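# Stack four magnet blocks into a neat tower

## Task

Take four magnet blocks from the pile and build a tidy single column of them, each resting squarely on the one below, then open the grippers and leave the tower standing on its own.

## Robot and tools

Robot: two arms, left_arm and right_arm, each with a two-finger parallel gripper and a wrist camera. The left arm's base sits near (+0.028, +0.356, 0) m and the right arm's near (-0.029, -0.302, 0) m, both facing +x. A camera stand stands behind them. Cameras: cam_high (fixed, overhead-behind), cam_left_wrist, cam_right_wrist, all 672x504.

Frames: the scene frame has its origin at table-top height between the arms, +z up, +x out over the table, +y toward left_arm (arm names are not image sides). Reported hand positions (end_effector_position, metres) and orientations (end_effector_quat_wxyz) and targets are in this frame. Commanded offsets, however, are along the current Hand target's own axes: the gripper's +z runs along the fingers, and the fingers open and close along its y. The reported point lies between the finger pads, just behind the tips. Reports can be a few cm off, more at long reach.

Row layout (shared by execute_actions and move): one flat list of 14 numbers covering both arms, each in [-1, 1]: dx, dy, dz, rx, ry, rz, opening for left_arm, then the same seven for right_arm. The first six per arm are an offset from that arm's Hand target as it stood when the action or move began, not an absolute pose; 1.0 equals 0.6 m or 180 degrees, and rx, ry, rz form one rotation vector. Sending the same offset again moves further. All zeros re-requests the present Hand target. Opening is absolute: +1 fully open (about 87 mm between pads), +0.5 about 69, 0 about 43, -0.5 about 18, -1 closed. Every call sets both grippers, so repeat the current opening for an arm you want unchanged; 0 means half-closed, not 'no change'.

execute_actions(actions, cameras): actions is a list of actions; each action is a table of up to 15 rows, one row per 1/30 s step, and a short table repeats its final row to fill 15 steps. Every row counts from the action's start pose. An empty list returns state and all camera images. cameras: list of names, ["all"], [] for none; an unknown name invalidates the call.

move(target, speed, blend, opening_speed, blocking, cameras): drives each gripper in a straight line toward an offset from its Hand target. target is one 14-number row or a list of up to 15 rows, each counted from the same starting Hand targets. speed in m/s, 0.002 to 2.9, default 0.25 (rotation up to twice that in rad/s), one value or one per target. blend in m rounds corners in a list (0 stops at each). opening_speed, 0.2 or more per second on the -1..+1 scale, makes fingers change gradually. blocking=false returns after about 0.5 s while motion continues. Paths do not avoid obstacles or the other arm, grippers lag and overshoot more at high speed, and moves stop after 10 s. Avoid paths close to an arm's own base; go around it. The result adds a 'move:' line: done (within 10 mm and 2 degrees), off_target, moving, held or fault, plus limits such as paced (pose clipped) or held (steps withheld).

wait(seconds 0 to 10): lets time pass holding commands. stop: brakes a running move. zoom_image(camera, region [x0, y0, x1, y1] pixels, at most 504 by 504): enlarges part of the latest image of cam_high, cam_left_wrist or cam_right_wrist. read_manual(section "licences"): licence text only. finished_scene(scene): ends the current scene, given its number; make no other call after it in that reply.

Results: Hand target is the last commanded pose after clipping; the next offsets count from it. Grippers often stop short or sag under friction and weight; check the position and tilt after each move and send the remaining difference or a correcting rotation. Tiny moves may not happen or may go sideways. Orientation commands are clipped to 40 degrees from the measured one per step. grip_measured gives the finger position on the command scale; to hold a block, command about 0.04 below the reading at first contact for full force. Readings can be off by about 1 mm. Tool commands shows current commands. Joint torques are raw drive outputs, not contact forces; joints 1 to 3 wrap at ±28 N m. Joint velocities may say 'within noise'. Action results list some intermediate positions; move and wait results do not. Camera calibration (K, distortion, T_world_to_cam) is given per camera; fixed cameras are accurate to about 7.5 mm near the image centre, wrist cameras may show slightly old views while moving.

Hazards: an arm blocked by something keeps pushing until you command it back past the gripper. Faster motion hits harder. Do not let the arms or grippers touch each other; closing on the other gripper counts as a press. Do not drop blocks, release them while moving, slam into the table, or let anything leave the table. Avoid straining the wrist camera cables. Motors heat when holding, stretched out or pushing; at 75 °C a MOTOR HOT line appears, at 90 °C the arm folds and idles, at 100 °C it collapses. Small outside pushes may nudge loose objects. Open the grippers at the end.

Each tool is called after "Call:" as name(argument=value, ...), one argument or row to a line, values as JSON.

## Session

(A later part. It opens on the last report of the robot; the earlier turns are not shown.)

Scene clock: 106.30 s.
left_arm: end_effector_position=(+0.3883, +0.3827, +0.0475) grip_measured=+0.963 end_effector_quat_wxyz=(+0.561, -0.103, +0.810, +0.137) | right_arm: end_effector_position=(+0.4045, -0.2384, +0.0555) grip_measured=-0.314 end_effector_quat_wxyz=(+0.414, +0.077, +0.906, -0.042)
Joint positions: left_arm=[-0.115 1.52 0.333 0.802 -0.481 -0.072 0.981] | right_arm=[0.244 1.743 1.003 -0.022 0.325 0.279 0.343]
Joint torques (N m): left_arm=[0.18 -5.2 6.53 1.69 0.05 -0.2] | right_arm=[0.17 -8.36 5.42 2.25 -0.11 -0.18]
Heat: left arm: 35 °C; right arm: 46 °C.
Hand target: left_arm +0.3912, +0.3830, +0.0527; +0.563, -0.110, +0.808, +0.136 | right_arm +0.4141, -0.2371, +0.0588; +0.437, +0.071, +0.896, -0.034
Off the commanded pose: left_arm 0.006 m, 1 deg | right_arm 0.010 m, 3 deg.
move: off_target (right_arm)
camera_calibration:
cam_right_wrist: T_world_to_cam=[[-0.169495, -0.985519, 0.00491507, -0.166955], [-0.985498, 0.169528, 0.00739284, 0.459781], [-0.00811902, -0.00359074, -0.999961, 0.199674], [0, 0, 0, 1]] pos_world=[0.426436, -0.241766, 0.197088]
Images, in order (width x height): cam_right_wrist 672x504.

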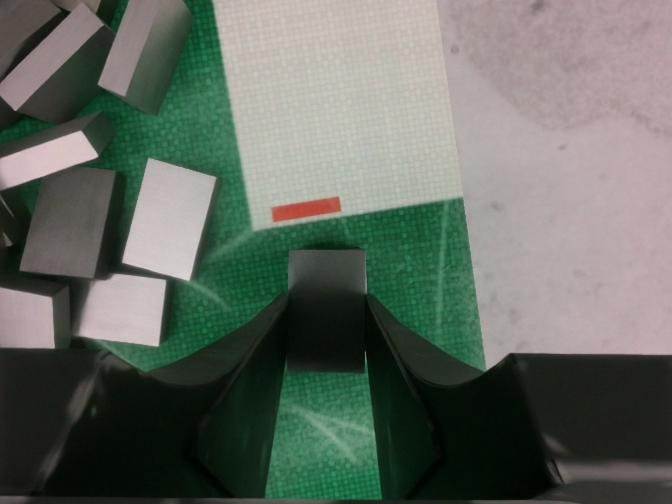

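Call:
move(
  target=[0,0,0,0,0,0,1,0.0058,-0.0015,0.004,0,0,0,-0.45],
  speed=0.05,
  cameras=["cam_right_wrist"],
)

Call:
zoom_image(
  camera="cam_right_wrist",
  region=[230, 200, 430, 400],
)

Scene clock: 107.87 s.
left_arm: end_effector_position=(+0.3883, +0.3827, +0.0475) grip_measured=+0.963 end_effector_quat_wxyz=(+0.561, -0.103, +0.810, +0.137) | right_arm: end_effector_position=(+0.4064, -0.2380, +0.0540) grip_measured=-0.314 end_effector_quat_wxyz=(+0.419, +0.077, +0.904, -0.040)
Joint positions: left_arm=[-0.115 1.52 0.333 0.802 -0.481 -0.072 0.981] | right_arm=[0.244 1.748 0.993 0.006 0.325 0.277 0.343]
Joint torques (N m): left_arm=[0.21 -5.22 6.54 1.69 0.05 -0.2] | right_arm=[-0.06 -8.08 5.27 2.17 -0.11 -0.19]
Heat: left arm: 35 °C; right arm: 46 °C.
Hand target: left_arm +0.3912, +0.3830, +0.0527; +0.563, -0.110, +0.808, +0.136 | right_arm +0.4136, -0.2379, +0.0544; +0.437, +0.071, +0.896, -0.034
Off the commanded pose: left_arm 0.006 m, 1 deg | right_arm 0.007 m, 2 deg.
move: done
camera_calibration:
cam_right_wrist: T_world_to_cam=[[-0.168629, -0.985679, 0.000715598, -0.166405], [-0.985669, 0.168624, -0.00465741, 0.462127], [0.00447004, -0.00149072, -0.999989, 0.193621], [0, 0, 0, 1]] pos_world=[0.426579, -0.241659, 0.19589]
Images, in order (width x height): cam_right_wrist 672x504.

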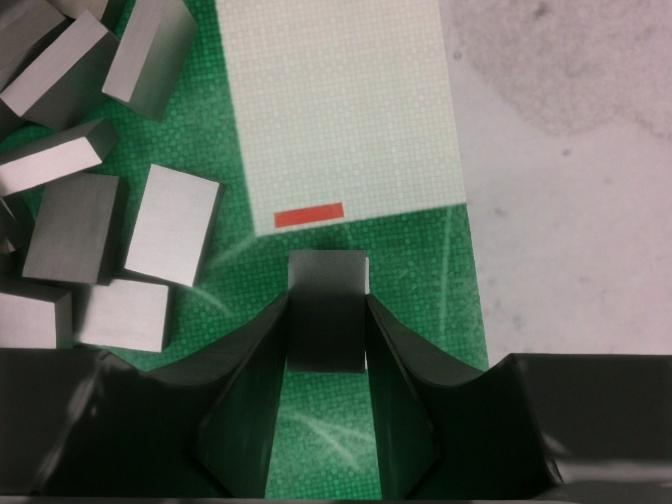

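Scaled by 2.520 from the camera's 672x504 image, which has a finer 960x720 frame.

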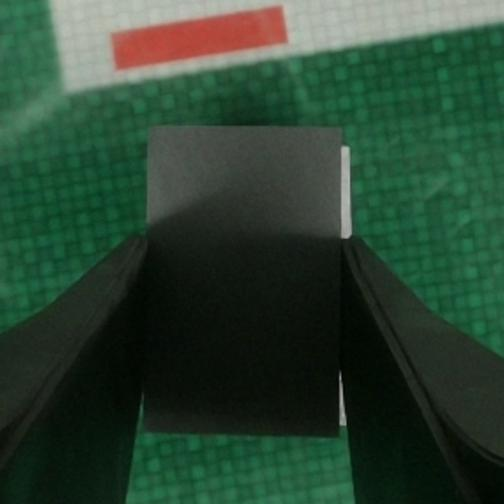

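Call:
move(
  target=[
    [0,0,0,0,0,0,1,-0.0158,-0.0027,-0.0203,0,0,0,-0.45],
    [0,0,0,0,0,0,1,0.0013,-0.0025,-0.0058,0,0,0,-0.45],
  ],
  speed=0.08,
  cameras=["cam_right_wrist"],
)

Call:
zoom_image(
  camera="cam_right_wrist",
  region=[230, 200, 430, 400],
)

Scene clock: 109.87 s.
left_arm: end_effector_position=(+0.3883, +0.3827, +0.0475) grip_measured=+0.963 end_effector_quat_wxyz=(+0.561, -0.103, +0.810, +0.137) | right_arm: end_effector_position=(+0.4062, -0.2389, +0.0534) grip_measured=-0.314 end_effector_quat_wxyz=(+0.422, +0.078, +0.902, -0.040)
Joint positions: left_arm=[-0.115 1.52 0.333 0.802 -0.481 -0.072 0.981] | right_arm=[0.242 1.746 0.985 0.018 0.325 0.277 0.343]
Joint torques (N m): left_arm=[0.2 -5.22 6.53 1.7 0.05 -0.2] | right_arm=[0.12 -9.39 4.92 2.02 -0.11 -0.22]
Heat: left arm: 35 °C; right arm: 46 °C.
Hand target: left_arm +0.3912, +0.3830, +0.0527; +0.563, -0.110, +0.808, +0.136 | right_arm +0.4103, -0.2389, +0.0561; +0.437, +0.071, +0.896, -0.034
Off the commanded pose: left_arm 0.006 m, 1 deg | right_arm 0.005 m, 2 deg.
move: done
camera_calibration:
cam_right_wrist: T_world_to_cam=[[-0.170501, -0.985356, -0.0014671, -0.166331], [-0.98531, 0.170508, -0.00958762, 0.462709], [0.00969738, -0.000189152, -0.999953, 0.191209], [0, 0, 0, 1]] pos_world=[0.425698, -0.242755, 0.195392]
Images, in order (width x height): cam_right_wrist 672x504.

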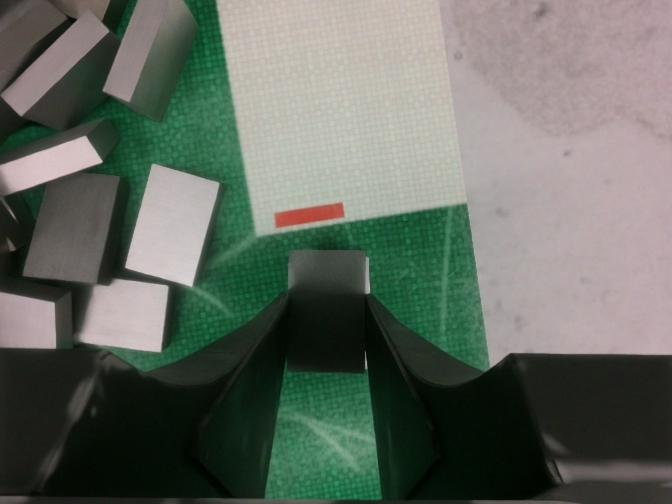

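Scaled by 2.520 from the camera's 672x504 image, which has a finer 960x720 frame.

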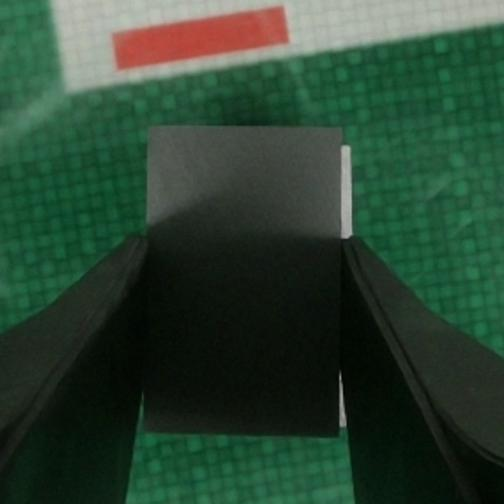

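Call:
move(
  target=[
    [0,0,0,0,0,0,1,-0.048,0.001,-0.033,0,0,0,-0.45],
    [0,0,0,0,0,0,1,-0.004,0.001,0.0013,0,0,0,-0.45],
  ],
  speed=0.08,
  cameras=["cam_right_wrist"],
)

Call:
zoom_image(
  camera="cam_right_wrist",
  region=[230, 200, 430, 400],
)

Scene clock: 112.70 s.
left_arm: end_effector_position=(+0.3883, +0.3827, +0.0475) grip_measured=+0.963 end_effector_quat_wxyz=(+0.561, -0.103, +0.810, +0.137) | right_arm: end_effector_position=(+0.4032, -0.2397, +0.0548) grip_measured=-0.314 end_effector_quat_wxyz=(+0.414, +0.073, +0.906, -0.043)
Joint positions: left_arm=[-0.115 1.52 0.333 0.802 -0.481 -0.072 0.981] | right_arm=[0.242 1.738 0.993 -0.014 0.323 0.27 0.343]
Joint torques (N m): left_arm=[0.2 -5.22 6.53 1.7 0.05 -0.19] | right_arm=[-0.05 -8.25 5.12 2.26 -0.1 -0.2]
Heat: left arm: 35 °C; right arm: 46 °C.
Hand target: left_arm +0.3912, +0.3830, +0.0527; +0.563, -0.110, +0.808, +0.136 | right_arm +0.4123, -0.2386, +0.0574; +0.437, +0.071, +0.896, -0.034
Off the commanded pose: left_arm 0.006 m, 1 deg | right_arm 0.010 m, 3 deg.
move: off_target (right_arm)
camera_calibration:
cam_right_wrist: T_world_to_cam=[[-0.164395, -0.986344, 0.00997634, -0.170963], [-0.986368, 0.164457, 0.00572738, 0.457944], [-0.00728984, -0.00889879, -0.999934, 0.197414], [0, 0, 0, 1]] pos_world=[0.425035, -0.242184, 0.196484]
Images, in order (width x height): cam_right_wrist 672x504.

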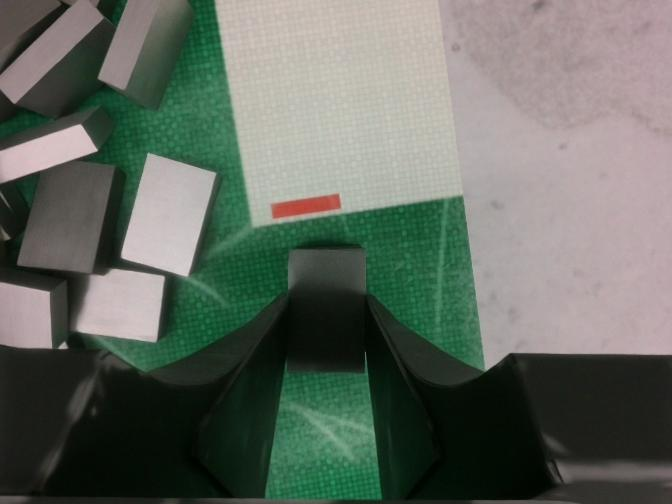

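Scaled by 2.520 from the camera's 672x504 image, which has a finer 960x720 frame.

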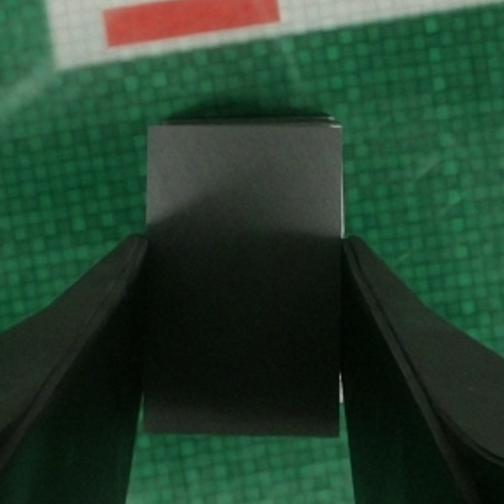

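Call:
move(
  target=[0,0,0,0,0,0,1,0.001,0,0.0008,0,0,0,-0.05],
  opening_speed=0.4,
  cameras=["cam_right_wrist"],
)

Call:
zoom_image(
  camera="cam_right_wrist",
  region=[230, 200, 430, 400],
)

Scene clock: 114.60 s.
left_arm: end_effector_position=(+0.3883, +0.3827, +0.0475) grip_measured=+0.963 end_effector_quat_wxyz=(+0.561, -0.103, +0.810, +0.137) | right_arm: end_effector_position=(+0.4067, -0.2388, +0.0576) grip_measured=-0.050 end_effector_quat_wxyz=(+0.422, +0.075, +0.902, -0.041)
Joint positions: left_arm=[-0.115 1.52 0.333 0.802 -0.481 -0.072 0.981] | right_arm=[0.242 1.738 0.993 0.004 0.323 0.27 0.475]
Joint torques (N m): left_arm=[0.2 -5.2 6.53 1.69 0.05 -0.2] | right_arm=[-0.06 -7.97 5.08 2.12 -0.11 -0.2]
Heat: left arm: 35 °C; right arm: 46 °C.
Hand target: left_arm +0.3912, +0.3830, +0.0527; +0.563, -0.110, +0.808, +0.136 | right_arm +0.4124, -0.2386, +0.0566; +0.437, +0.071, +0.896, -0.034
Off the commanded pose: left_arm 0.006 m, 1 deg | right_arm 0.006 m, 2 deg.
move: done
camera_calibration:
cam_right_wrist: T_world_to_cam=[[-0.164479, -0.986377, 0.00260787, -0.169125], [-0.986325, 0.164441, -0.0110928, 0.462173], [0.0105129, -0.00439674, -0.999935, 0.194033], [0, 0, 0, 1]] pos_world=[0.425996, -0.241969, 0.199589]
Images, in order (width x height): cam_right_wrist 672x504.

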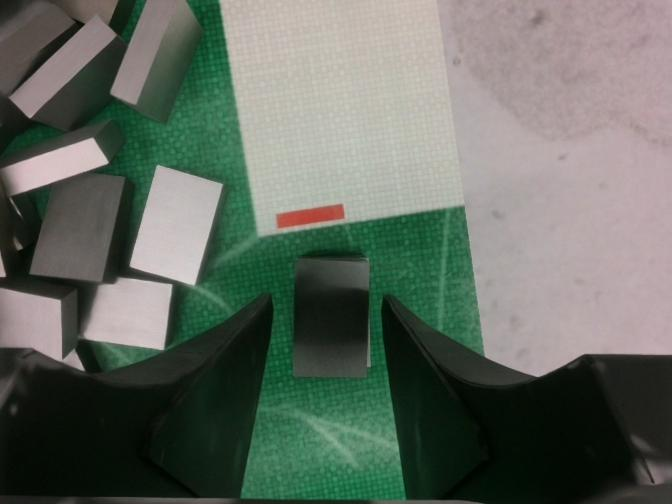

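Scaled by 2.520 from the camera's 672x504 image, which has a finer 960x720 frame.

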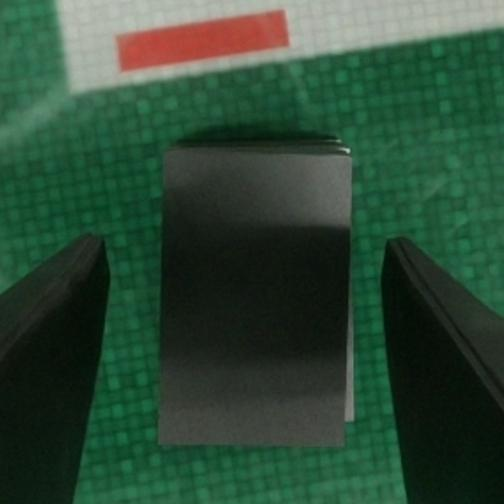

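Call:
move(
  target=[
    [0,0,0,0,0,0,1,0.0184,0,0.0144,0,0,0,-0.05],
    [0,0,0,0,0,0,1,0.0184,0,0.0144,0,0,0,-0.36],
  ],
  speed=0.1,
  opening_speed=0.6,
)

Call:
move(
  target=[0,0,0,0,0,0,1,0,0,0,0,0,0,0.0],
  opening_speed=0.6,
  cameras=["cam_right_wrist"],
)

Call:
zoom_image(
  camera="cam_right_wrist",
  region=[230, 200, 430, 400],
)

Scene clock: 117.47 s.
left_arm: end_effector_position=(+0.3883, +0.3827, +0.0475) grip_measured=+0.963 end_effector_quat_wxyz=(+0.561, -0.103, +0.810, +0.137) | right_arm: end_effector_position=(+0.4063, -0.2393, +0.0421) grip_measured=-0.312 end_effector_quat_wxyz=(+0.421, +0.073, +0.903, -0.042)
Joint positions: left_arm=[-0.115 1.52 0.333 0.802 -0.481 -0.072 0.981] | right_arm=[0.241 1.77 0.963 0.062 0.322 0.265 0.344]
Joint torques (N m): left_arm=[0.2 -5.22 6.53 1.7 0.05 -0.2] | right_arm=[0.13 -8.32 5.07 2.12 -0.11 -0.2]
Heat: left arm: 36 °C; right arm: 45 °C.
Hand target: left_arm +0.3912, +0.3830, +0.0527; +0.563, -0.110, +0.808, +0.136 | right_arm +0.4124, -0.2386, +0.0426; +0.437, +0.071, +0.896, -0.034
Off the commanded pose: left_arm 0.006 m, 1 deg | right_arm 0.006 m, 2 deg.
move: done

Scene clock: 118.60 s.
left_arm: end_effector_position=(+0.3883, +0.3827, +0.0475) grip_measured=+0.963 end_effector_quat_wxyz=(+0.561, -0.103, +0.810, +0.137) | right_arm: end_effector_position=(+0.4063, -0.2393, +0.0421) grip_measured=+0.000 end_effector_quat_wxyz=(+0.421, +0.073, +0.903, -0.042)
Joint positions: left_arm=[-0.115 1.52 0.333 0.802 -0.481 -0.072 0.981] | right_arm=[0.241 1.77 0.963 0.062 0.322 0.265 0.5]
Joint torques (N m): left_arm=[0.2 -5.22 6.53 1.69 0.05 -0.2] | right_arm=[0.13 -8.2 5.07 2.11 -0.11 -0.16]
Heat: left arm: 36 °C; right arm: 45 °C.
Hand target: left_arm +0.3912, +0.3830, +0.0527; +0.563, -0.110, +0.808, +0.136 | right_arm +0.4124, -0.2386, +0.0426; +0.437, +0.071, +0.896, -0.034
Off the commanded pose: left_arm 0.006 m, 1 deg | right_arm 0.006 m, 2 deg.
move: done
camera_calibration:
cam_right_wrist: T_world_to_cam=[[-0.161606, -0.986833, 0.00658808, -0.171117], [-0.986835, 0.161556, -0.00743541, 0.461128], [0.00627316, -0.00770295, -0.999951, 0.179438], [0, 0, 0, 1]] pos_world=[0.426279, -0.24198, 0.183985]
Images, in order (width x height): cam_right_wrist 672x504.

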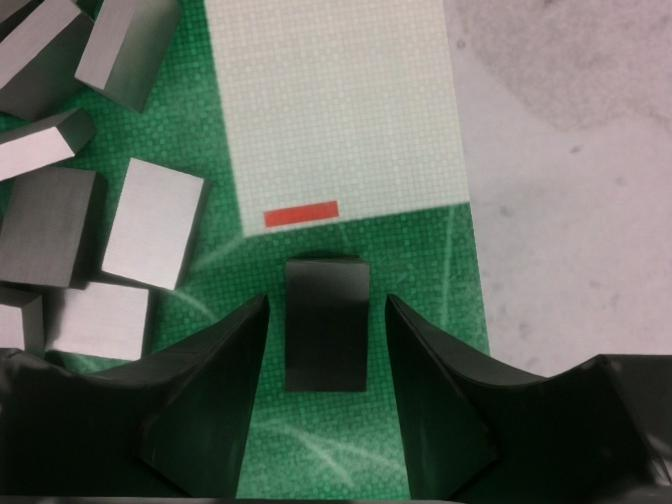

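Scaled by 2.520 from the camera's 672x504 image, which has a finer 960x720 frame.

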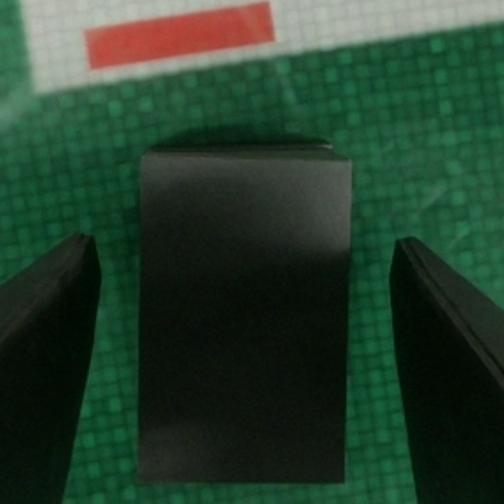

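Call:
move(
  target=[
    [0,0,0,0,0,0,1,-0.0788,0,-0.0616,0,0,0,0.0],
    [0,0,0,0,0,0,1,-0.0992,0.1218,-0.015,0.0591,0,0.0462,0.05],
  ],
  blend=0.015,
  cameras=["cam_right_wrist"],
)

Scene clock: 123.17 s.
left_arm: end_effector_position=(+0.3883, +0.3827, +0.0475) grip_measured=+0.963 end_effector_quat_wxyz=(+0.561, -0.103, +0.810, +0.137) | right_arm: end_effector_position=(+0.4458, -0.1683, +0.0837) grip_measured=+0.050 end_effector_quat_wxyz=(+0.420, +0.157, +0.890, -0.078)
Joint positions: left_arm=[-0.115 1.52 0.333 0.802 -0.481 -0.072 0.981] | right_arm=[0.428 1.965 1.428 -0.327 0.583 0.563 0.525]
Joint torques (N m): left_arm=[0.2 -5.22 6.53 1.69 0.05 -0.2] | right_arm=[0.39 -10.43 10.73 0.96 0.55 0.13]
Heat: left arm: 36 °C; right arm: 45 °C.
Hand target: left_arm +0.3912, +0.3830, +0.0527; +0.563, -0.110, +0.808, +0.136 | right_arm +0.4531, -0.1711, +0.0952; +0.430, +0.176, +0.881, -0.085
Off the commanded pose: left_arm 0.006 m, 1 deg | right_arm 0.014 m, 3 deg.
move: off_target (right_arm); target 2's new opening was sent with right_arm's hand 0.014 m and 3 deg from that target
camera_calibration:
cam_right_wrist: T_world_to_cam=[[-0.340662, -0.940186, -0.00010704, -0.00668896], [-0.940041, 0.340611, -0.0175349, 0.499059], [0.0165225, -0.00587285, -0.999846, 0.217174], [0, 0, 0, 1]] pos_world=[0.463269, -0.174998, 0.225891]
Images, in order (width x height): cam_right_wrist 672x504.

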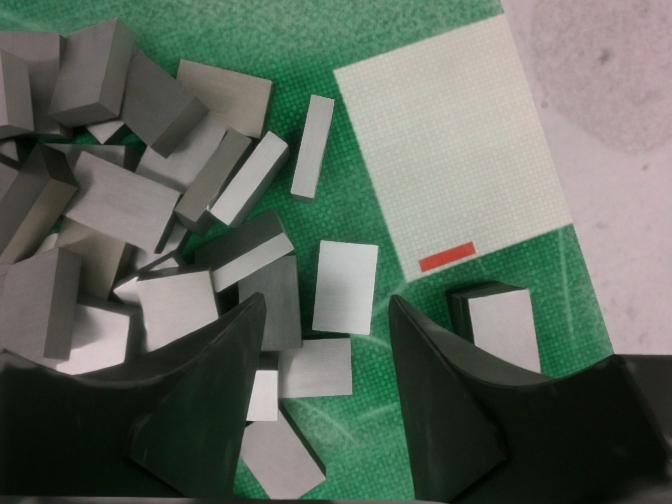

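Call:
move(
  target=[0,0,0,0,0,0,1,0.0638,-0.0103,0.0482,0.011,0,0.0086,-0.1],
  speed=0.15,
  cameras=["cam_right_wrist"],
)

Scene clock: 125.63 s.
left_arm: end_effector_position=(+0.3883, +0.3827, +0.0475) grip_measured=+0.963 end_effector_quat_wxyz=(+0.561, -0.103, +0.810, +0.137) | right_arm: end_effector_position=(+0.4442, -0.1731, +0.0504) grip_measured=-0.100 end_effector_quat_wxyz=(+0.411, +0.175, +0.890, -0.093)
Joint positions: left_arm=[-0.115 1.52 0.333 0.802 -0.481 -0.072 0.981] | right_arm=[0.428 2.023 1.386 -0.271 0.613 0.606 0.45]
Joint torques (N m): left_arm=[0.2 -5.2 6.53 1.69 0.05 -0.19] | right_arm=[0.27 -10.19 5.16 1.76 0.55 0.12]
Heat: left arm: 36 °C; right arm: 45 °C.
Hand target: left_arm +0.3912, +0.3830, +0.0527; +0.563, -0.110, +0.808, +0.136 | right_arm +0.4500, -0.1764, +0.0473; +0.428, +0.195, +0.877, -0.094
Off the commanded pose: left_arm 0.006 m, 1 deg | right_arm 0.007 m, 3 deg.
move: off_target (right_arm)
camera_calibration:
cam_right_wrist: T_world_to_cam=[[-0.38428, -0.923103, 0.0145017, 0.00986965], [-0.923216, 0.384243, -0.00534488, 0.498079], [-0.000638299, -0.0154421, -0.999881, 0.189783], [0, 0, 0, 1]] pos_world=[0.463748, -0.179342, 0.192279]
Images, in order (width x height): cam_right_wrist 672x504.

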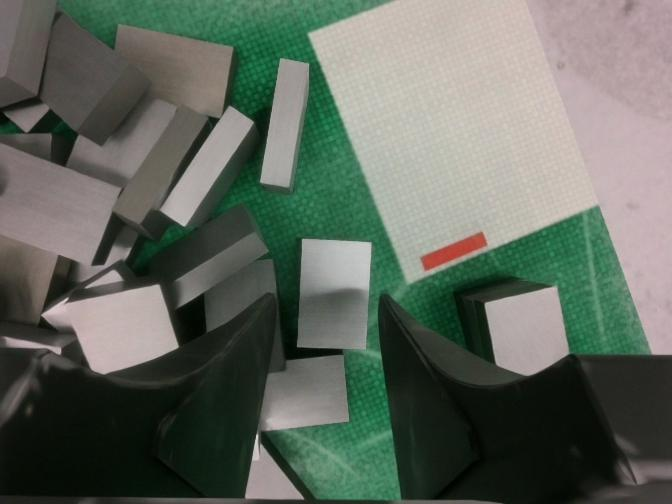

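Call:
move(
  target=[
    [0,0,0,0,0,0,1,0.013,-0.0065,0.010,0,0,0,-0.17],
    [0,0,0,0,0,0,1,0.0382,-0.0055,0.0297,0,0,0,-0.17],
  ],
  speed=0.1,
  cameras=["cam_right_wrist"],
)

Scene clock: 127.93 s.
left_arm: end_effector_position=(+0.3883, +0.3827, +0.0475) grip_measured=+0.963 end_effector_quat_wxyz=(+0.561, -0.103, +0.810, +0.137) | right_arm: end_effector_position=(+0.4578, -0.1751, +0.0434) grip_measured=-0.170 end_effector_quat_wxyz=(+0.450, +0.199, +0.867, -0.084)
Joint positions: left_arm=[-0.115 1.52 0.333 0.802 -0.481 -0.072 0.981] | right_arm=[0.424 2.043 1.329 -0.106 0.652 0.618 0.415]
Joint torques (N m): left_arm=[0.21 -5.22 6.53 1.69 0.05 -0.2] | right_arm=[0.23 -8.39 4.08 1.28 0.15 0.09]
Heat: left arm: 36 °C; right arm: 45 °C.
Hand target: left_arm +0.3912, +0.3830, +0.0527; +0.563, -0.110, +0.808, +0.136 | right_arm +0.4485, -0.1794, +0.0181; +0.428, +0.195, +0.877, -0.094
Off the commanded pose: left_arm 0.006 m, 1 deg | right_arm 0.027 m, 3 deg.
move: off_target (right_arm)
camera_calibration:
cam_right_wrist: T_world_to_cam=[[-0.416292, -0.908326, -0.0405623, 0.0330647], [-0.904383, 0.418261, -0.0845528, 0.512159], [0.0937671, 0.0014852, -0.995593, 0.142416], [0, 0, 0, 1]] pos_world=[0.463599, -0.184394, 0.186434]
Images, in order (width x height): cam_right_wrist 672x504.

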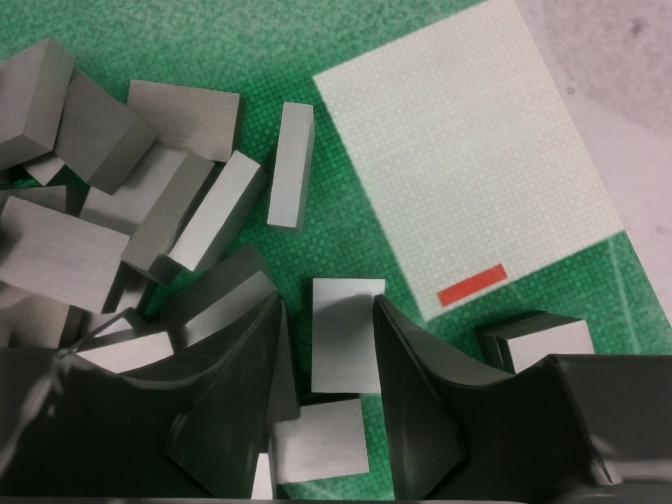

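Call:
move(
  target=[0,0,0,0,0,0,1,-0.0657,0,-0.0513,0,0,0,-0.05],
  speed=0.12,
  cameras=["cam_right_wrist"],
)

Scene clock: 132.40 s.
left_arm: end_effector_position=(+0.3883, +0.3827, +0.0475) grip_measured=+0.963 end_effector_quat_wxyz=(+0.561, -0.103, +0.810, +0.137) | right_arm: end_effector_position=(+0.4399, -0.1842, +0.0423) grip_measured=-0.050 end_effector_quat_wxyz=(+0.412, +0.182, +0.886, -0.112)
Joint positions: left_arm=[-0.115 1.52 0.333 0.802 -0.481 -0.072 0.981] | right_arm=[0.421 2.024 1.35 -0.246 0.647 0.607 0.475]
Joint torques (N m): left_arm=[0.2 -5.2 6.53 1.69 0.05 -0.2] | right_arm=[0.36 -14.63 10.28 0.85 0.13 0.04]
Heat: left arm: 36 °C; right arm: 45 °C.
Hand target: left_arm +0.3912, +0.3830, +0.0527; +0.563, -0.110, +0.808, +0.136 | right_arm +0.4486, -0.1794, +0.0682; +0.428, +0.195, +0.877, -0.094
Off the commanded pose: left_arm 0.006 m, 1 deg | right_arm 0.028 m, 3 deg.
move: off_target (right_arm)
camera_calibration:
cam_right_wrist: T_world_to_cam=[[-0.410057, -0.911138, 0.0409946, 0.0105145], [-0.912058, 0.409733, -0.0163984, 0.498682], [-0.00185562, -0.0441138, -0.999025, 0.176785], [0, 0, 0, 1]] pos_world=[0.459467, -0.186948, 0.184359]
Images, in order (width x height): cam_right_wrist 672x504.

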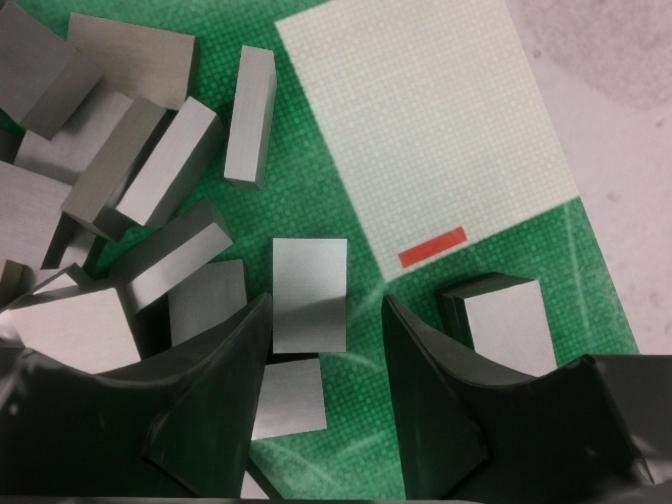

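Call:
move(
  target=[0,0,0,0,0,0,1,0,0.010,0,0,0,0,-0.05],
  speed=0.12,
  cameras=["cam_right_wrist"],
)

Scene clock: 134.50 s.
left_arm: end_effector_position=(+0.3883, +0.3827, +0.0475) grip_measured=+0.963 end_effector_quat_wxyz=(+0.561, -0.103, +0.810, +0.137) | right_arm: end_effector_position=(+0.4440, -0.1809, +0.0500) grip_measured=-0.050 end_effector_quat_wxyz=(+0.416, +0.182, +0.884, -0.109)
Joint positions: left_arm=[-0.115 1.52 0.333 0.802 -0.481 -0.072 0.981] | right_arm=[0.424 2.024 1.379 -0.266 0.647 0.607 0.475]
Joint torques (N m): left_arm=[0.2 -5.2 6.53 1.7 0.05 -0.19] | right_arm=[0.88 -12.92 10.22 0.91 0.2 0.15]
Heat: left arm: 36 °C; right arm: 46 °C.
Hand target: left_arm +0.3912, +0.3830, +0.0527; +0.563, -0.110, +0.808, +0.136 | right_arm +0.4511, -0.1741, +0.0681; +0.428, +0.195, +0.877, -0.094
Off the commanded pose: left_arm 0.006 m, 1 deg | right_arm 0.021 m, 3 deg.
move: off_target (right_arm)
camera_calibration:
cam_right_wrist: T_world_to_cam=[[-0.407928, -0.912372, 0.0342367, 0.0140043], [-0.912991, 0.407363, -0.0224256, 0.501389], [0.00651374, -0.0404058, -0.999162, 0.181551], [0, 0, 0, 1]] pos_world=[0.462293, -0.184134, 0.192164]
Images, in order (width x height): cam_right_wrist 672x504.

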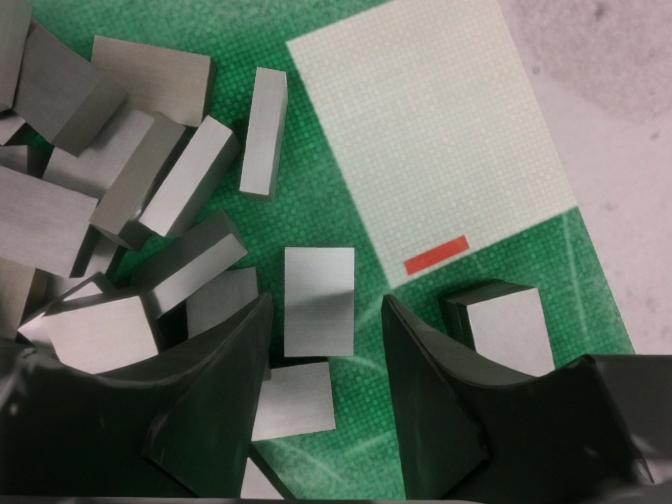

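Call:
move(
  target=[0,0,0,0,0,0,1,0.060,0,0.047,0,0,0,-0.05],
  speed=0.1,
  cameras=["cam_right_wrist"],
)

Scene clock: 136.37 s.
left_arm: end_effector_position=(+0.3883, +0.3827, +0.0475) grip_measured=+0.963 end_effector_quat_wxyz=(+0.561, -0.103, +0.810, +0.137) | right_arm: end_effector_position=(+0.4491, -0.1838, +0.0351) grip_measured=-0.050 end_effector_quat_wxyz=(+0.425, +0.189, +0.878, -0.116)
Joint positions: left_arm=[-0.115 1.52 0.333 0.802 -0.481 -0.072 0.981] | right_arm=[0.423 2.061 1.357 -0.194 0.673 0.609 0.475]
Joint torques (N m): left_arm=[0.2 -5.22 6.53 1.7 0.05 -0.2] | right_arm=[0.99 -9.51 4.74 1.77 0.05 0.14]
Heat: left arm: 36 °C; right arm: 46 °C.
Hand target: left_arm +0.3912, +0.3830, +0.0527; +0.563, -0.110, +0.808, +0.136 | right_arm +0.4512, -0.1739, +0.0226; +0.428, +0.195, +0.877, -0.094
Off the commanded pose: left_arm 0.006 m, 1 deg | right_arm 0.016 m, 3 deg.
move: off_target (right_arm)
camera_calibration:
cam_right_wrist: T_world_to_cam=[[-0.425523, -0.904199, 0.0368055, 0.0233933], [-0.904569, 0.423817, -0.0462052, 0.50697], [0.0261799, -0.0529545, -0.998254, 0.15537], [0, 0, 0, 1]] pos_world=[0.464476, -0.185483, 0.177663]
Images, in order (width x height): cam_right_wrist 672x504.

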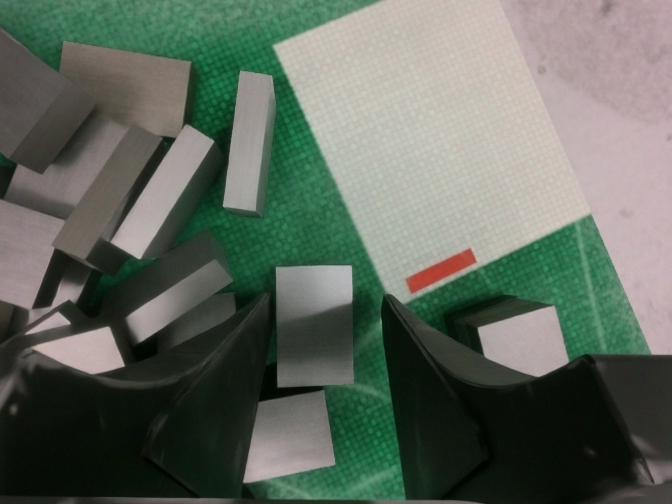

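Call:
move(
  target=[0,0,0,0,0,0,1,0.013,0.0055,0.010,0,0,0,-0.05],
  speed=0.06,
  cameras=["cam_right_wrist"],
)

Scene clock: 138.07 s.
left_arm: end_effector_position=(+0.3883, +0.3827, +0.0475) grip_measured=+0.963 end_effector_quat_wxyz=(+0.561, -0.103, +0.810, +0.137) | right_arm: end_effector_position=(+0.4554, -0.1842, +0.0344) grip_measured=-0.050 end_effector_quat_wxyz=(+0.437, +0.195, +0.870, -0.118)
Joint positions: left_arm=[-0.115 1.52 0.333 0.802 -0.481 -0.072 0.981] | right_arm=[0.423 2.076 1.357 -0.154 0.693 0.609 0.475]
Joint torques (N m): left_arm=[0.2 -5.2 6.53 1.7 0.05 -0.19] | right_arm=[1.39 -8.4 4.3 1.66 -0.11 0.19]
Heat: left arm: 36 °C; right arm: 46 °C.
Hand target: left_arm +0.3912, +0.3830, +0.0527; +0.563, -0.110, +0.808, +0.136 | right_arm +0.4525, -0.1709, +0.0127; +0.428, +0.195, +0.877, -0.094
Off the commanded pose: left_arm 0.006 m, 1 deg | right_arm 0.026 m, 3 deg.
move: off_target (right_arm)
camera_calibration:
cam_right_wrist: T_world_to_cam=[[-0.437858, -0.898631, 0.0272721, 0.0326306], [-0.897368, 0.434989, -0.0742659, 0.512515], [0.0548746, -0.056991, -0.996865, 0.140641], [0, 0, 0, 1]] pos_world=[0.466485, -0.1856, 0.177373]
Images, in order (width x height): cam_right_wrist 672x504.

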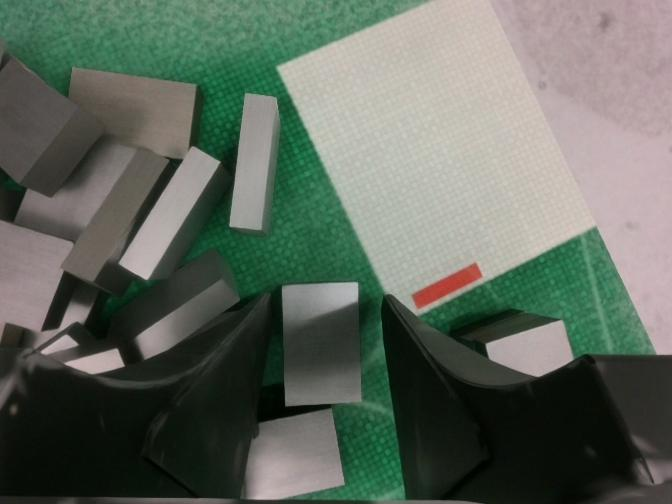

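Call:
move(
  target=[
    [0,0,0,0,0,0,1,-0.068,-0.011,-0.048,0,0,0,-0.05],
    [0,0,0,0,0,0,1,-0.068,-0.011,-0.048,0,0,0,-0.95],
    [0,0,0,0,0,0,1,-0.0143,-0.011,-0.006,0,0,0,-0.95],
  ],
  speed=0.1,
  opening_speed=1.2,
  cameras=["cam_right_wrist"],
)

Scene clock: 144.47 s.
left_arm: end_effector_position=(+0.3883, +0.3827, +0.0475) grip_measured=+0.963 end_effector_quat_wxyz=(+0.561, -0.103, +0.810, +0.137) | right_arm: end_effector_position=(+0.4488, -0.1837, +0.0357) grip_measured=-0.318 end_effector_quat_wxyz=(+0.426, +0.189, +0.877, -0.113)
Joint positions: left_arm=[-0.115 1.52 0.333 0.802 -0.481 -0.072 0.981] | right_arm=[0.421 2.056 1.349 -0.186 0.668 0.609 0.341]
Joint torques (N m): left_arm=[0.2 -5.22 6.52 1.7 0.05 -0.19] | right_arm=[0.43 -9.11 4.57 1.85 0.08 0.08]
Heat: left arm: 36 °C; right arm: 46 °C.
Hand target: left_arm +0.3912, +0.3830, +0.0527; +0.563, -0.110, +0.808, +0.136 | right_arm +0.4519, -0.1780, +0.0217; +0.428, +0.195, +0.877, -0.094
Off the commanded pose: left_arm 0.006 m, 1 deg | right_arm 0.016 m, 2 deg.
move: off_target (right_arm); target 2's new opening was sent with right_arm's hand 0.028 m and 3 deg from that target
camera_calibration:
cam_right_wrist: T_world_to_cam=[[-0.42409, -0.90512, 0.0301039, 0.0226432], [-0.905125, 0.422524, -0.0471516, 0.506715], [0.0299582, -0.0472443, -0.998434, 0.1554], [0, 0, 0, 1]] pos_world=[0.463588, -0.186263, 0.178368]
Images, in order (width x height): cam_right_wrist 672x504.

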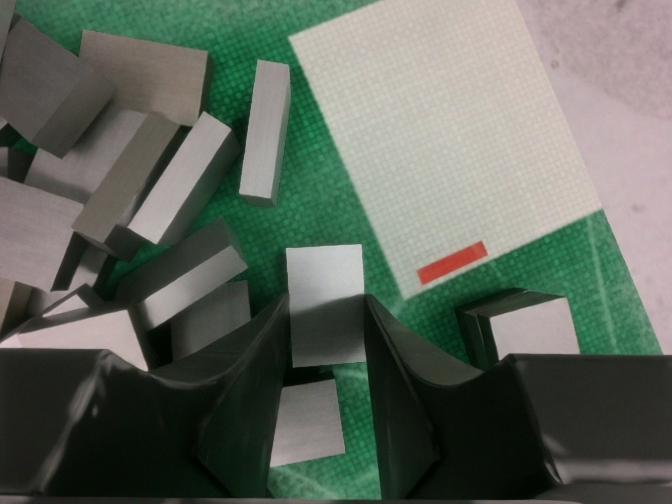

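Call:
move(
  target=[0,0,0,0,0,0,1,-0.13,0,-0.10,0,0,0,-0.45],
  speed=0.15,
  cameras=["cam_right_wrist"],
)

Call:
zoom_image(
  camera="cam_right_wrist",
  region=[230, 200, 430, 400],
)

Scene clock: 148.23 s.
left_arm: end_effector_position=(+0.3883, +0.3827, +0.0475) grip_measured=+0.963 end_effector_quat_wxyz=(+0.561, -0.103, +0.810, +0.137) | right_arm: end_effector_position=(+0.4457, -0.1827, +0.0950) grip_measured=-0.318 end_effector_quat_wxyz=(+0.411, +0.183, +0.886, -0.114)
Joint positions: left_arm=[-0.115 1.52 0.333 0.802 -0.481 -0.072 0.981] | right_arm=[0.42 1.983 1.512 -0.453 0.65 0.609 0.341]
Joint torques (N m): left_arm=[0.2 -5.22 6.53 1.7 0.05 -0.19] | right_arm=[0.34 -14 10.56 0.95 0.09 0.02]
Heat: left arm: 36 °C; right arm: 47 °C.
Hand target: left_arm +0.3912, +0.3830, +0.0527; +0.563, -0.110, +0.808, +0.136 | right_arm +0.4525, -0.1784, +0.1200; +0.428, +0.195, +0.877, -0.094
Off the commanded pose: left_arm 0.006 m, 1 deg | right_arm 0.026 m, 3 deg.
move: off_target (right_arm)
camera_calibration:
cam_right_wrist: T_world_to_cam=[[-0.413538, -0.909411, 0.0442418, 0.0137049], [-0.910478, 0.413254, -0.015812, 0.504018], [-0.00390346, -0.04682, -0.998896, 0.229947], [0, 0, 0, 1]] pos_world=[0.465463, -0.185058, 0.237057]
Images, in order (width x height): cam_right_wrist 672x504.

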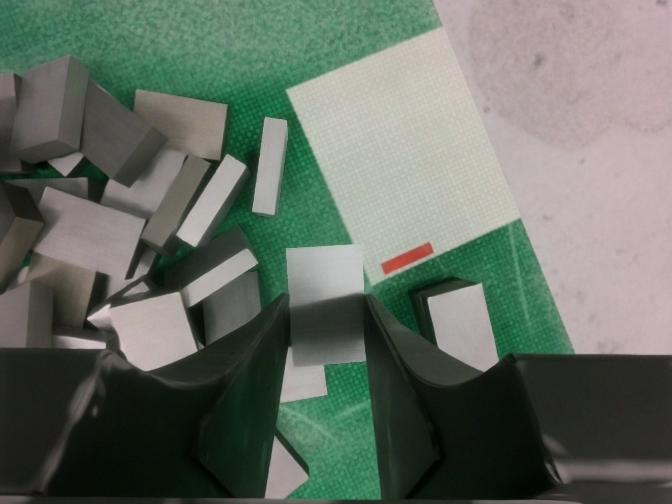

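Scaled by 2.520 from the camera's 672x504 image, which has a finer 960x720 frame.

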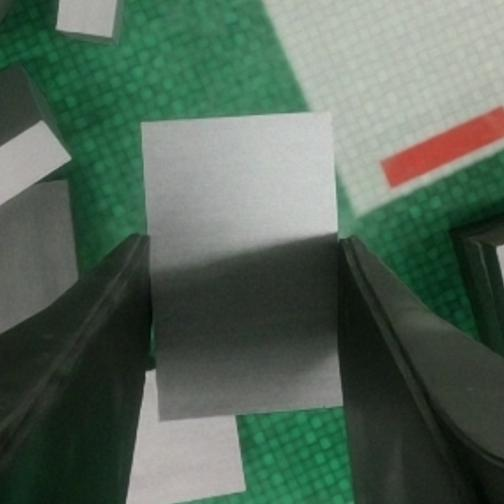

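Call:
move(
  target=[0,0,0,0,0,0,1,0.0328,-0.1175,0.0042,-0.0635,0,-0.0496,-0.45],
  cameras=["cam_right_wrist"],
)

Call:
zoom_image(
  camera="cam_right_wrist",
  region=[230, 200, 430, 400],
)

Scene clock: 151.03 s.
left_arm: end_effector_position=(+0.3883, +0.3827, +0.0475) grip_measured=+0.963 end_effector_quat_wxyz=(+0.561, -0.103, +0.810, +0.137) | right_arm: end_effector_position=(+0.4026, -0.2397, +0.0855) grip_measured=-0.318 end_effector_quat_wxyz=(+0.399, +0.086, +0.911, -0.054)
Joint positions: left_arm=[-0.115 1.52 0.333 0.802 -0.481 -0.072 0.981] | right_arm=[0.25 1.708 1.116 -0.211 0.351 0.302 0.341]
Joint torques (N m): left_arm=[0.2 -5.22 6.52 1.7 0.05 -0.2] | right_arm=[0.12 -12.04 5.59 2.2 -0.08 -0.2]
Heat: left arm: 36 °C; right arm: 48 °C.
Hand target: left_arm +0.3912, +0.3830, +0.0527; +0.563, -0.110, +0.808, +0.136 | right_arm +0.4135, -0.2379, +0.1028; +0.437, +0.083, +0.895, -0.040
Off the commanded pose: left_arm 0.006 m, 1 deg | right_arm 0.021 m, 5 deg.
move: off_target (right_arm)
camera_calibration:
cam_right_wrist: T_world_to_cam=[[-0.195927, -0.980374, 0.0218888, -0.158265], [-0.979792, 0.196629, 0.036667, 0.459586], [-0.0402514, -0.0142624, -0.999088, 0.239985], [0, 0, 0, 1]] pos_world=[0.42895, -0.242105, 0.226379]
Images, in order (width x height): cam_right_wrist 672x504.

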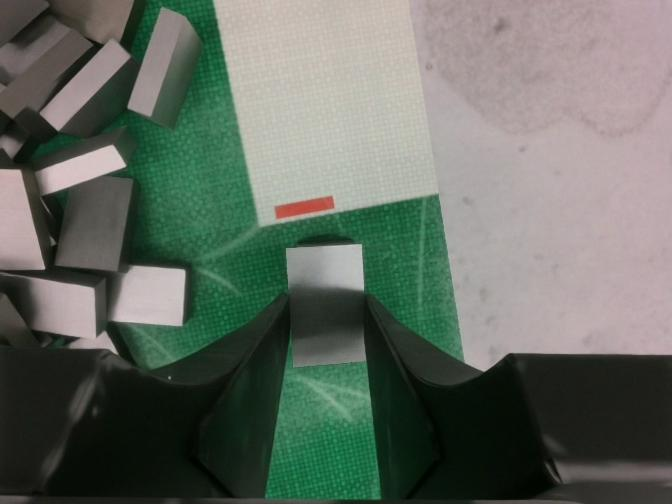

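Scaled by 2.520 from the camera's 672x504 image, which has a finer 960x720 frame.

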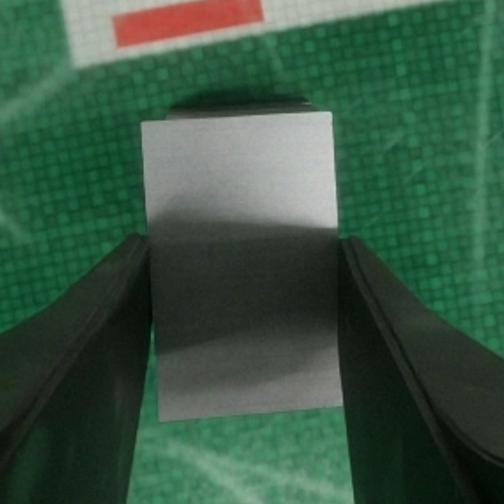

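Call:
move(
  target=[0,0,0,0,0,0,1,0.0375,0,0.0293,0,0,0,-0.45],
  speed=0.1,
  cameras=["cam_right_wrist"],
)

Call:
zoom_image(
  camera="cam_right_wrist",
  region=[230, 200, 430, 400],
)

Scene clock: 152.97 s.
left_arm: end_effector_position=(+0.3883, +0.3827, +0.0475) grip_measured=+0.963 end_effector_quat_wxyz=(+0.561, -0.103, +0.810, +0.137) | right_arm: end_effector_position=(+0.4034, -0.2395, +0.0705) grip_measured=-0.318 end_effector_quat_wxyz=(+0.413, +0.088, +0.905, -0.049)
Joint positions: left_arm=[-0.115 1.52 0.333 0.802 -0.481 -0.072 0.981] | right_arm=[0.25 1.717 1.042 -0.096 0.351 0.3 0.341]
Joint torques (N m): left_arm=[0.2 -5.22 6.53 1.69 0.05 -0.19] | right_arm=[0.05 -8.34 5.55 2.21 -0.08 -0.18]
Heat: left arm: 36 °C; right arm: 48 °C.
Hand target: left_arm +0.3912, +0.3830, +0.0527; +0.563, -0.110, +0.808, +0.136 | right_arm +0.4135, -0.2378, +0.0744; +0.437, +0.083, +0.895, -0.039
Off the commanded pose: left_arm 0.006 m, 1 deg | right_arm 0.011 m, 3 deg.
move: off_target (right_arm)
camera_calibration:
cam_right_wrist: T_world_to_cam=[[-0.195431, -0.980677, 0.00895078, -0.157038], [-0.980673, 0.195501, 0.00775722, 0.463089], [-0.00935721, -0.00726179, -0.99993, 0.214386], [0, 0, 0, 1]] pos_world=[0.425454, -0.242981, 0.212185]
Images, in order (width x height): cam_right_wrist 672x504.

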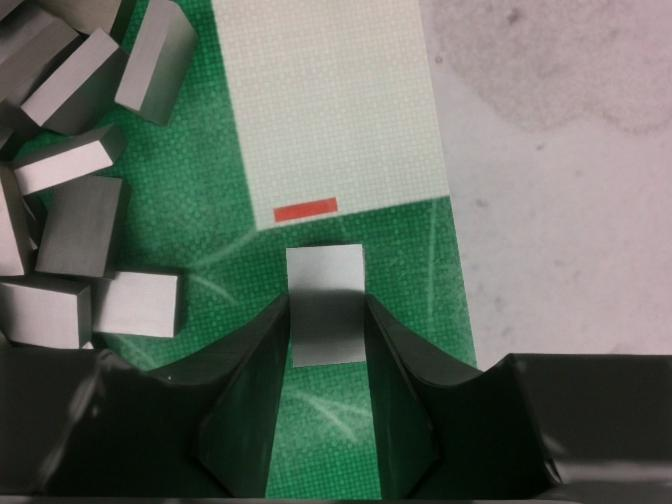

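Scaled by 2.520 from the camera's 672x504 image, which has a finer 960x720 frame.

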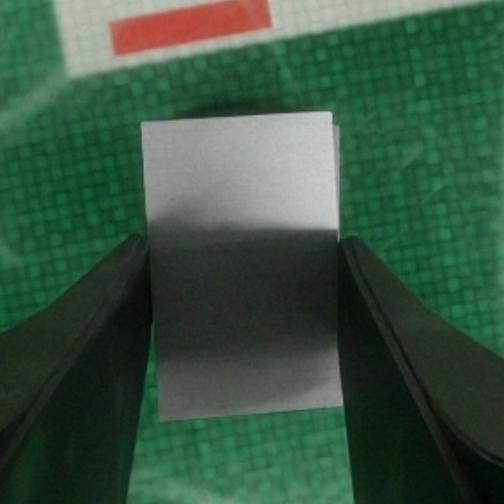

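Call:
move(
  target=[0,0,0,0,0,0,1,0.0065,-0.002,0.0032,0.0066,0,0.0051,-0.45],
  speed=0.05,
  cameras=["cam_right_wrist"],
)

Call:
zoom_image(
  camera="cam_right_wrist",
  region=[230, 200, 430, 400],
)

Scene clock: 154.43 s.
left_arm: end_effector_position=(+0.3883, +0.3827, +0.0475) grip_measured=+0.963 end_effector_quat_wxyz=(+0.561, -0.103, +0.810, +0.137) | right_arm: end_effector_position=(+0.4034, -0.2399, +0.0671) grip_measured=-0.318 end_effector_quat_wxyz=(+0.412, +0.084, +0.906, -0.051)
Joint positions: left_arm=[-0.115 1.52 0.333 0.802 -0.481 -0.072 0.981] | right_arm=[0.25 1.724 1.037 -0.085 0.351 0.291 0.341]
Joint torques (N m): left_arm=[0.18 -5.22 6.53 1.7 0.05 -0.2] | right_arm=[0.46 -8.35 5.3 2.21 0.17 -0.02]
Heat: left arm: 36 °C; right arm: 47 °C.
Hand target: left_arm +0.3912, +0.3830, +0.0527; +0.563, -0.110, +0.808, +0.136 | right_arm +0.4124, -0.2389, +0.0700; +0.436, +0.095, +0.894, -0.045
Off the commanded pose: left_arm 0.006 m, 1 deg | right_arm 0.010 m, 3 deg.
move: off_target (right_arm)
camera_calibration:
cam_right_wrist: T_world_to_cam=[[-0.189462, -0.981746, 0.0166827, -0.160468], [-0.981808, 0.189636, 0.00955165, 0.462108], [-0.0125409, -0.0145695, -0.999815, 0.210454], [0, 0, 0, 1]] pos_world=[0.425938, -0.242105, 0.208679]
Images, in order (width x height): cam_right_wrist 672x504.

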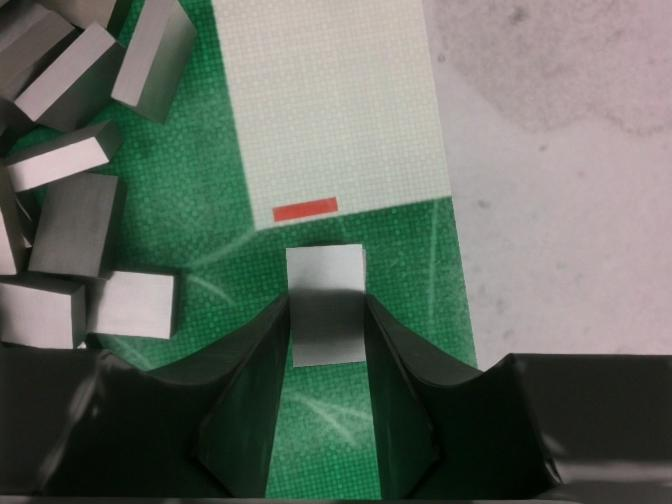

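Scaled by 2.520 from the camera's 672x504 image, which has a finer 960x720 frame.

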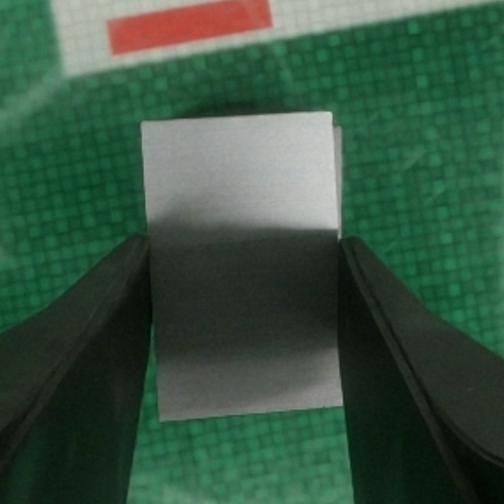

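Call:
move(
  target=[0,0,0,0,0,0,1,0,0,0,0,0,0,-0.05],
  opening_speed=0.4,
  cameras=["cam_right_wrist"],
)

Call:
zoom_image(
  camera="cam_right_wrist",
  region=[230, 200, 430, 400],
)

Scene clock: 156.47 s.
left_arm: end_effector_position=(+0.3883, +0.3827, +0.0475) grip_measured=+0.963 end_effector_quat_wxyz=(+0.561, -0.103, +0.810, +0.137) | right_arm: end_effector_position=(+0.4057, -0.2393, +0.0689) grip_measured=-0.050 end_effector_quat_wxyz=(+0.417, +0.085, +0.904, -0.050)
Joint positions: left_arm=[-0.115 1.52 0.333 0.802 -0.481 -0.072 0.981] | right_arm=[0.25 1.724 1.037 -0.073 0.351 0.291 0.475]
Joint torques (N m): left_arm=[0.2 -5.2 6.53 1.7 0.05 -0.2] | right_arm=[0.47 -8.29 5.46 2.09 0.16 -0.01]
Heat: left arm: 36 °C; right arm: 47 °C.
Hand target: left_arm +0.3912, +0.3830, +0.0527; +0.563, -0.110, +0.808, +0.136 | right_arm +0.4124, -0.2389, +0.0700; +0.436, +0.095, +0.894, -0.045
Off the commanded pose: left_arm 0.006 m, 1 deg | right_arm 0.007 m, 3 deg.
move: off_target (right_arm)
camera_calibration:
cam_right_wrist: T_world_to_cam=[[-0.189631, -0.981789, 0.0113801, -0.159094], [-0.981855, 0.189626, -0.00154879, 0.465054], [-0.000637369, -0.0114673, -0.999934, 0.208265], [0, 0, 0, 1]] pos_world=[0.426579, -0.241994, 0.210782]
Images, in order (width x height): cam_right_wrist 672x504.

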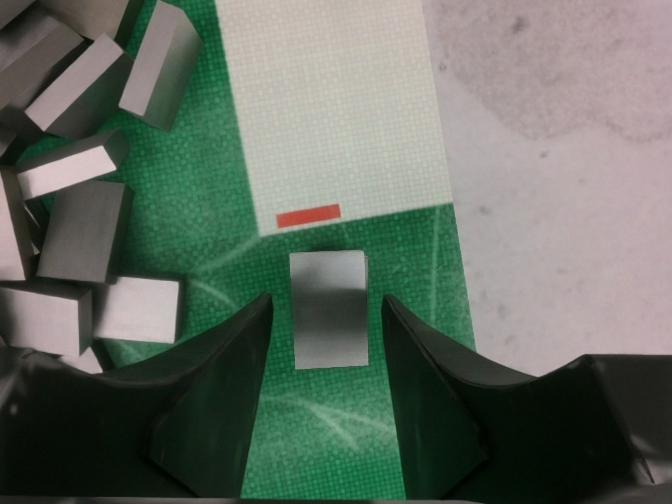

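Scaled by 2.520 from the camera's 672x504 image, which has a finer 960x720 frame.

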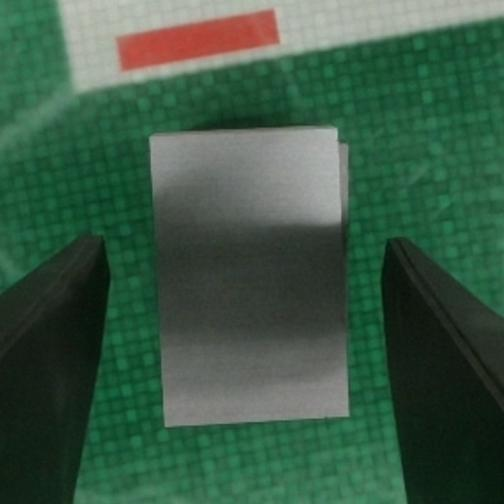

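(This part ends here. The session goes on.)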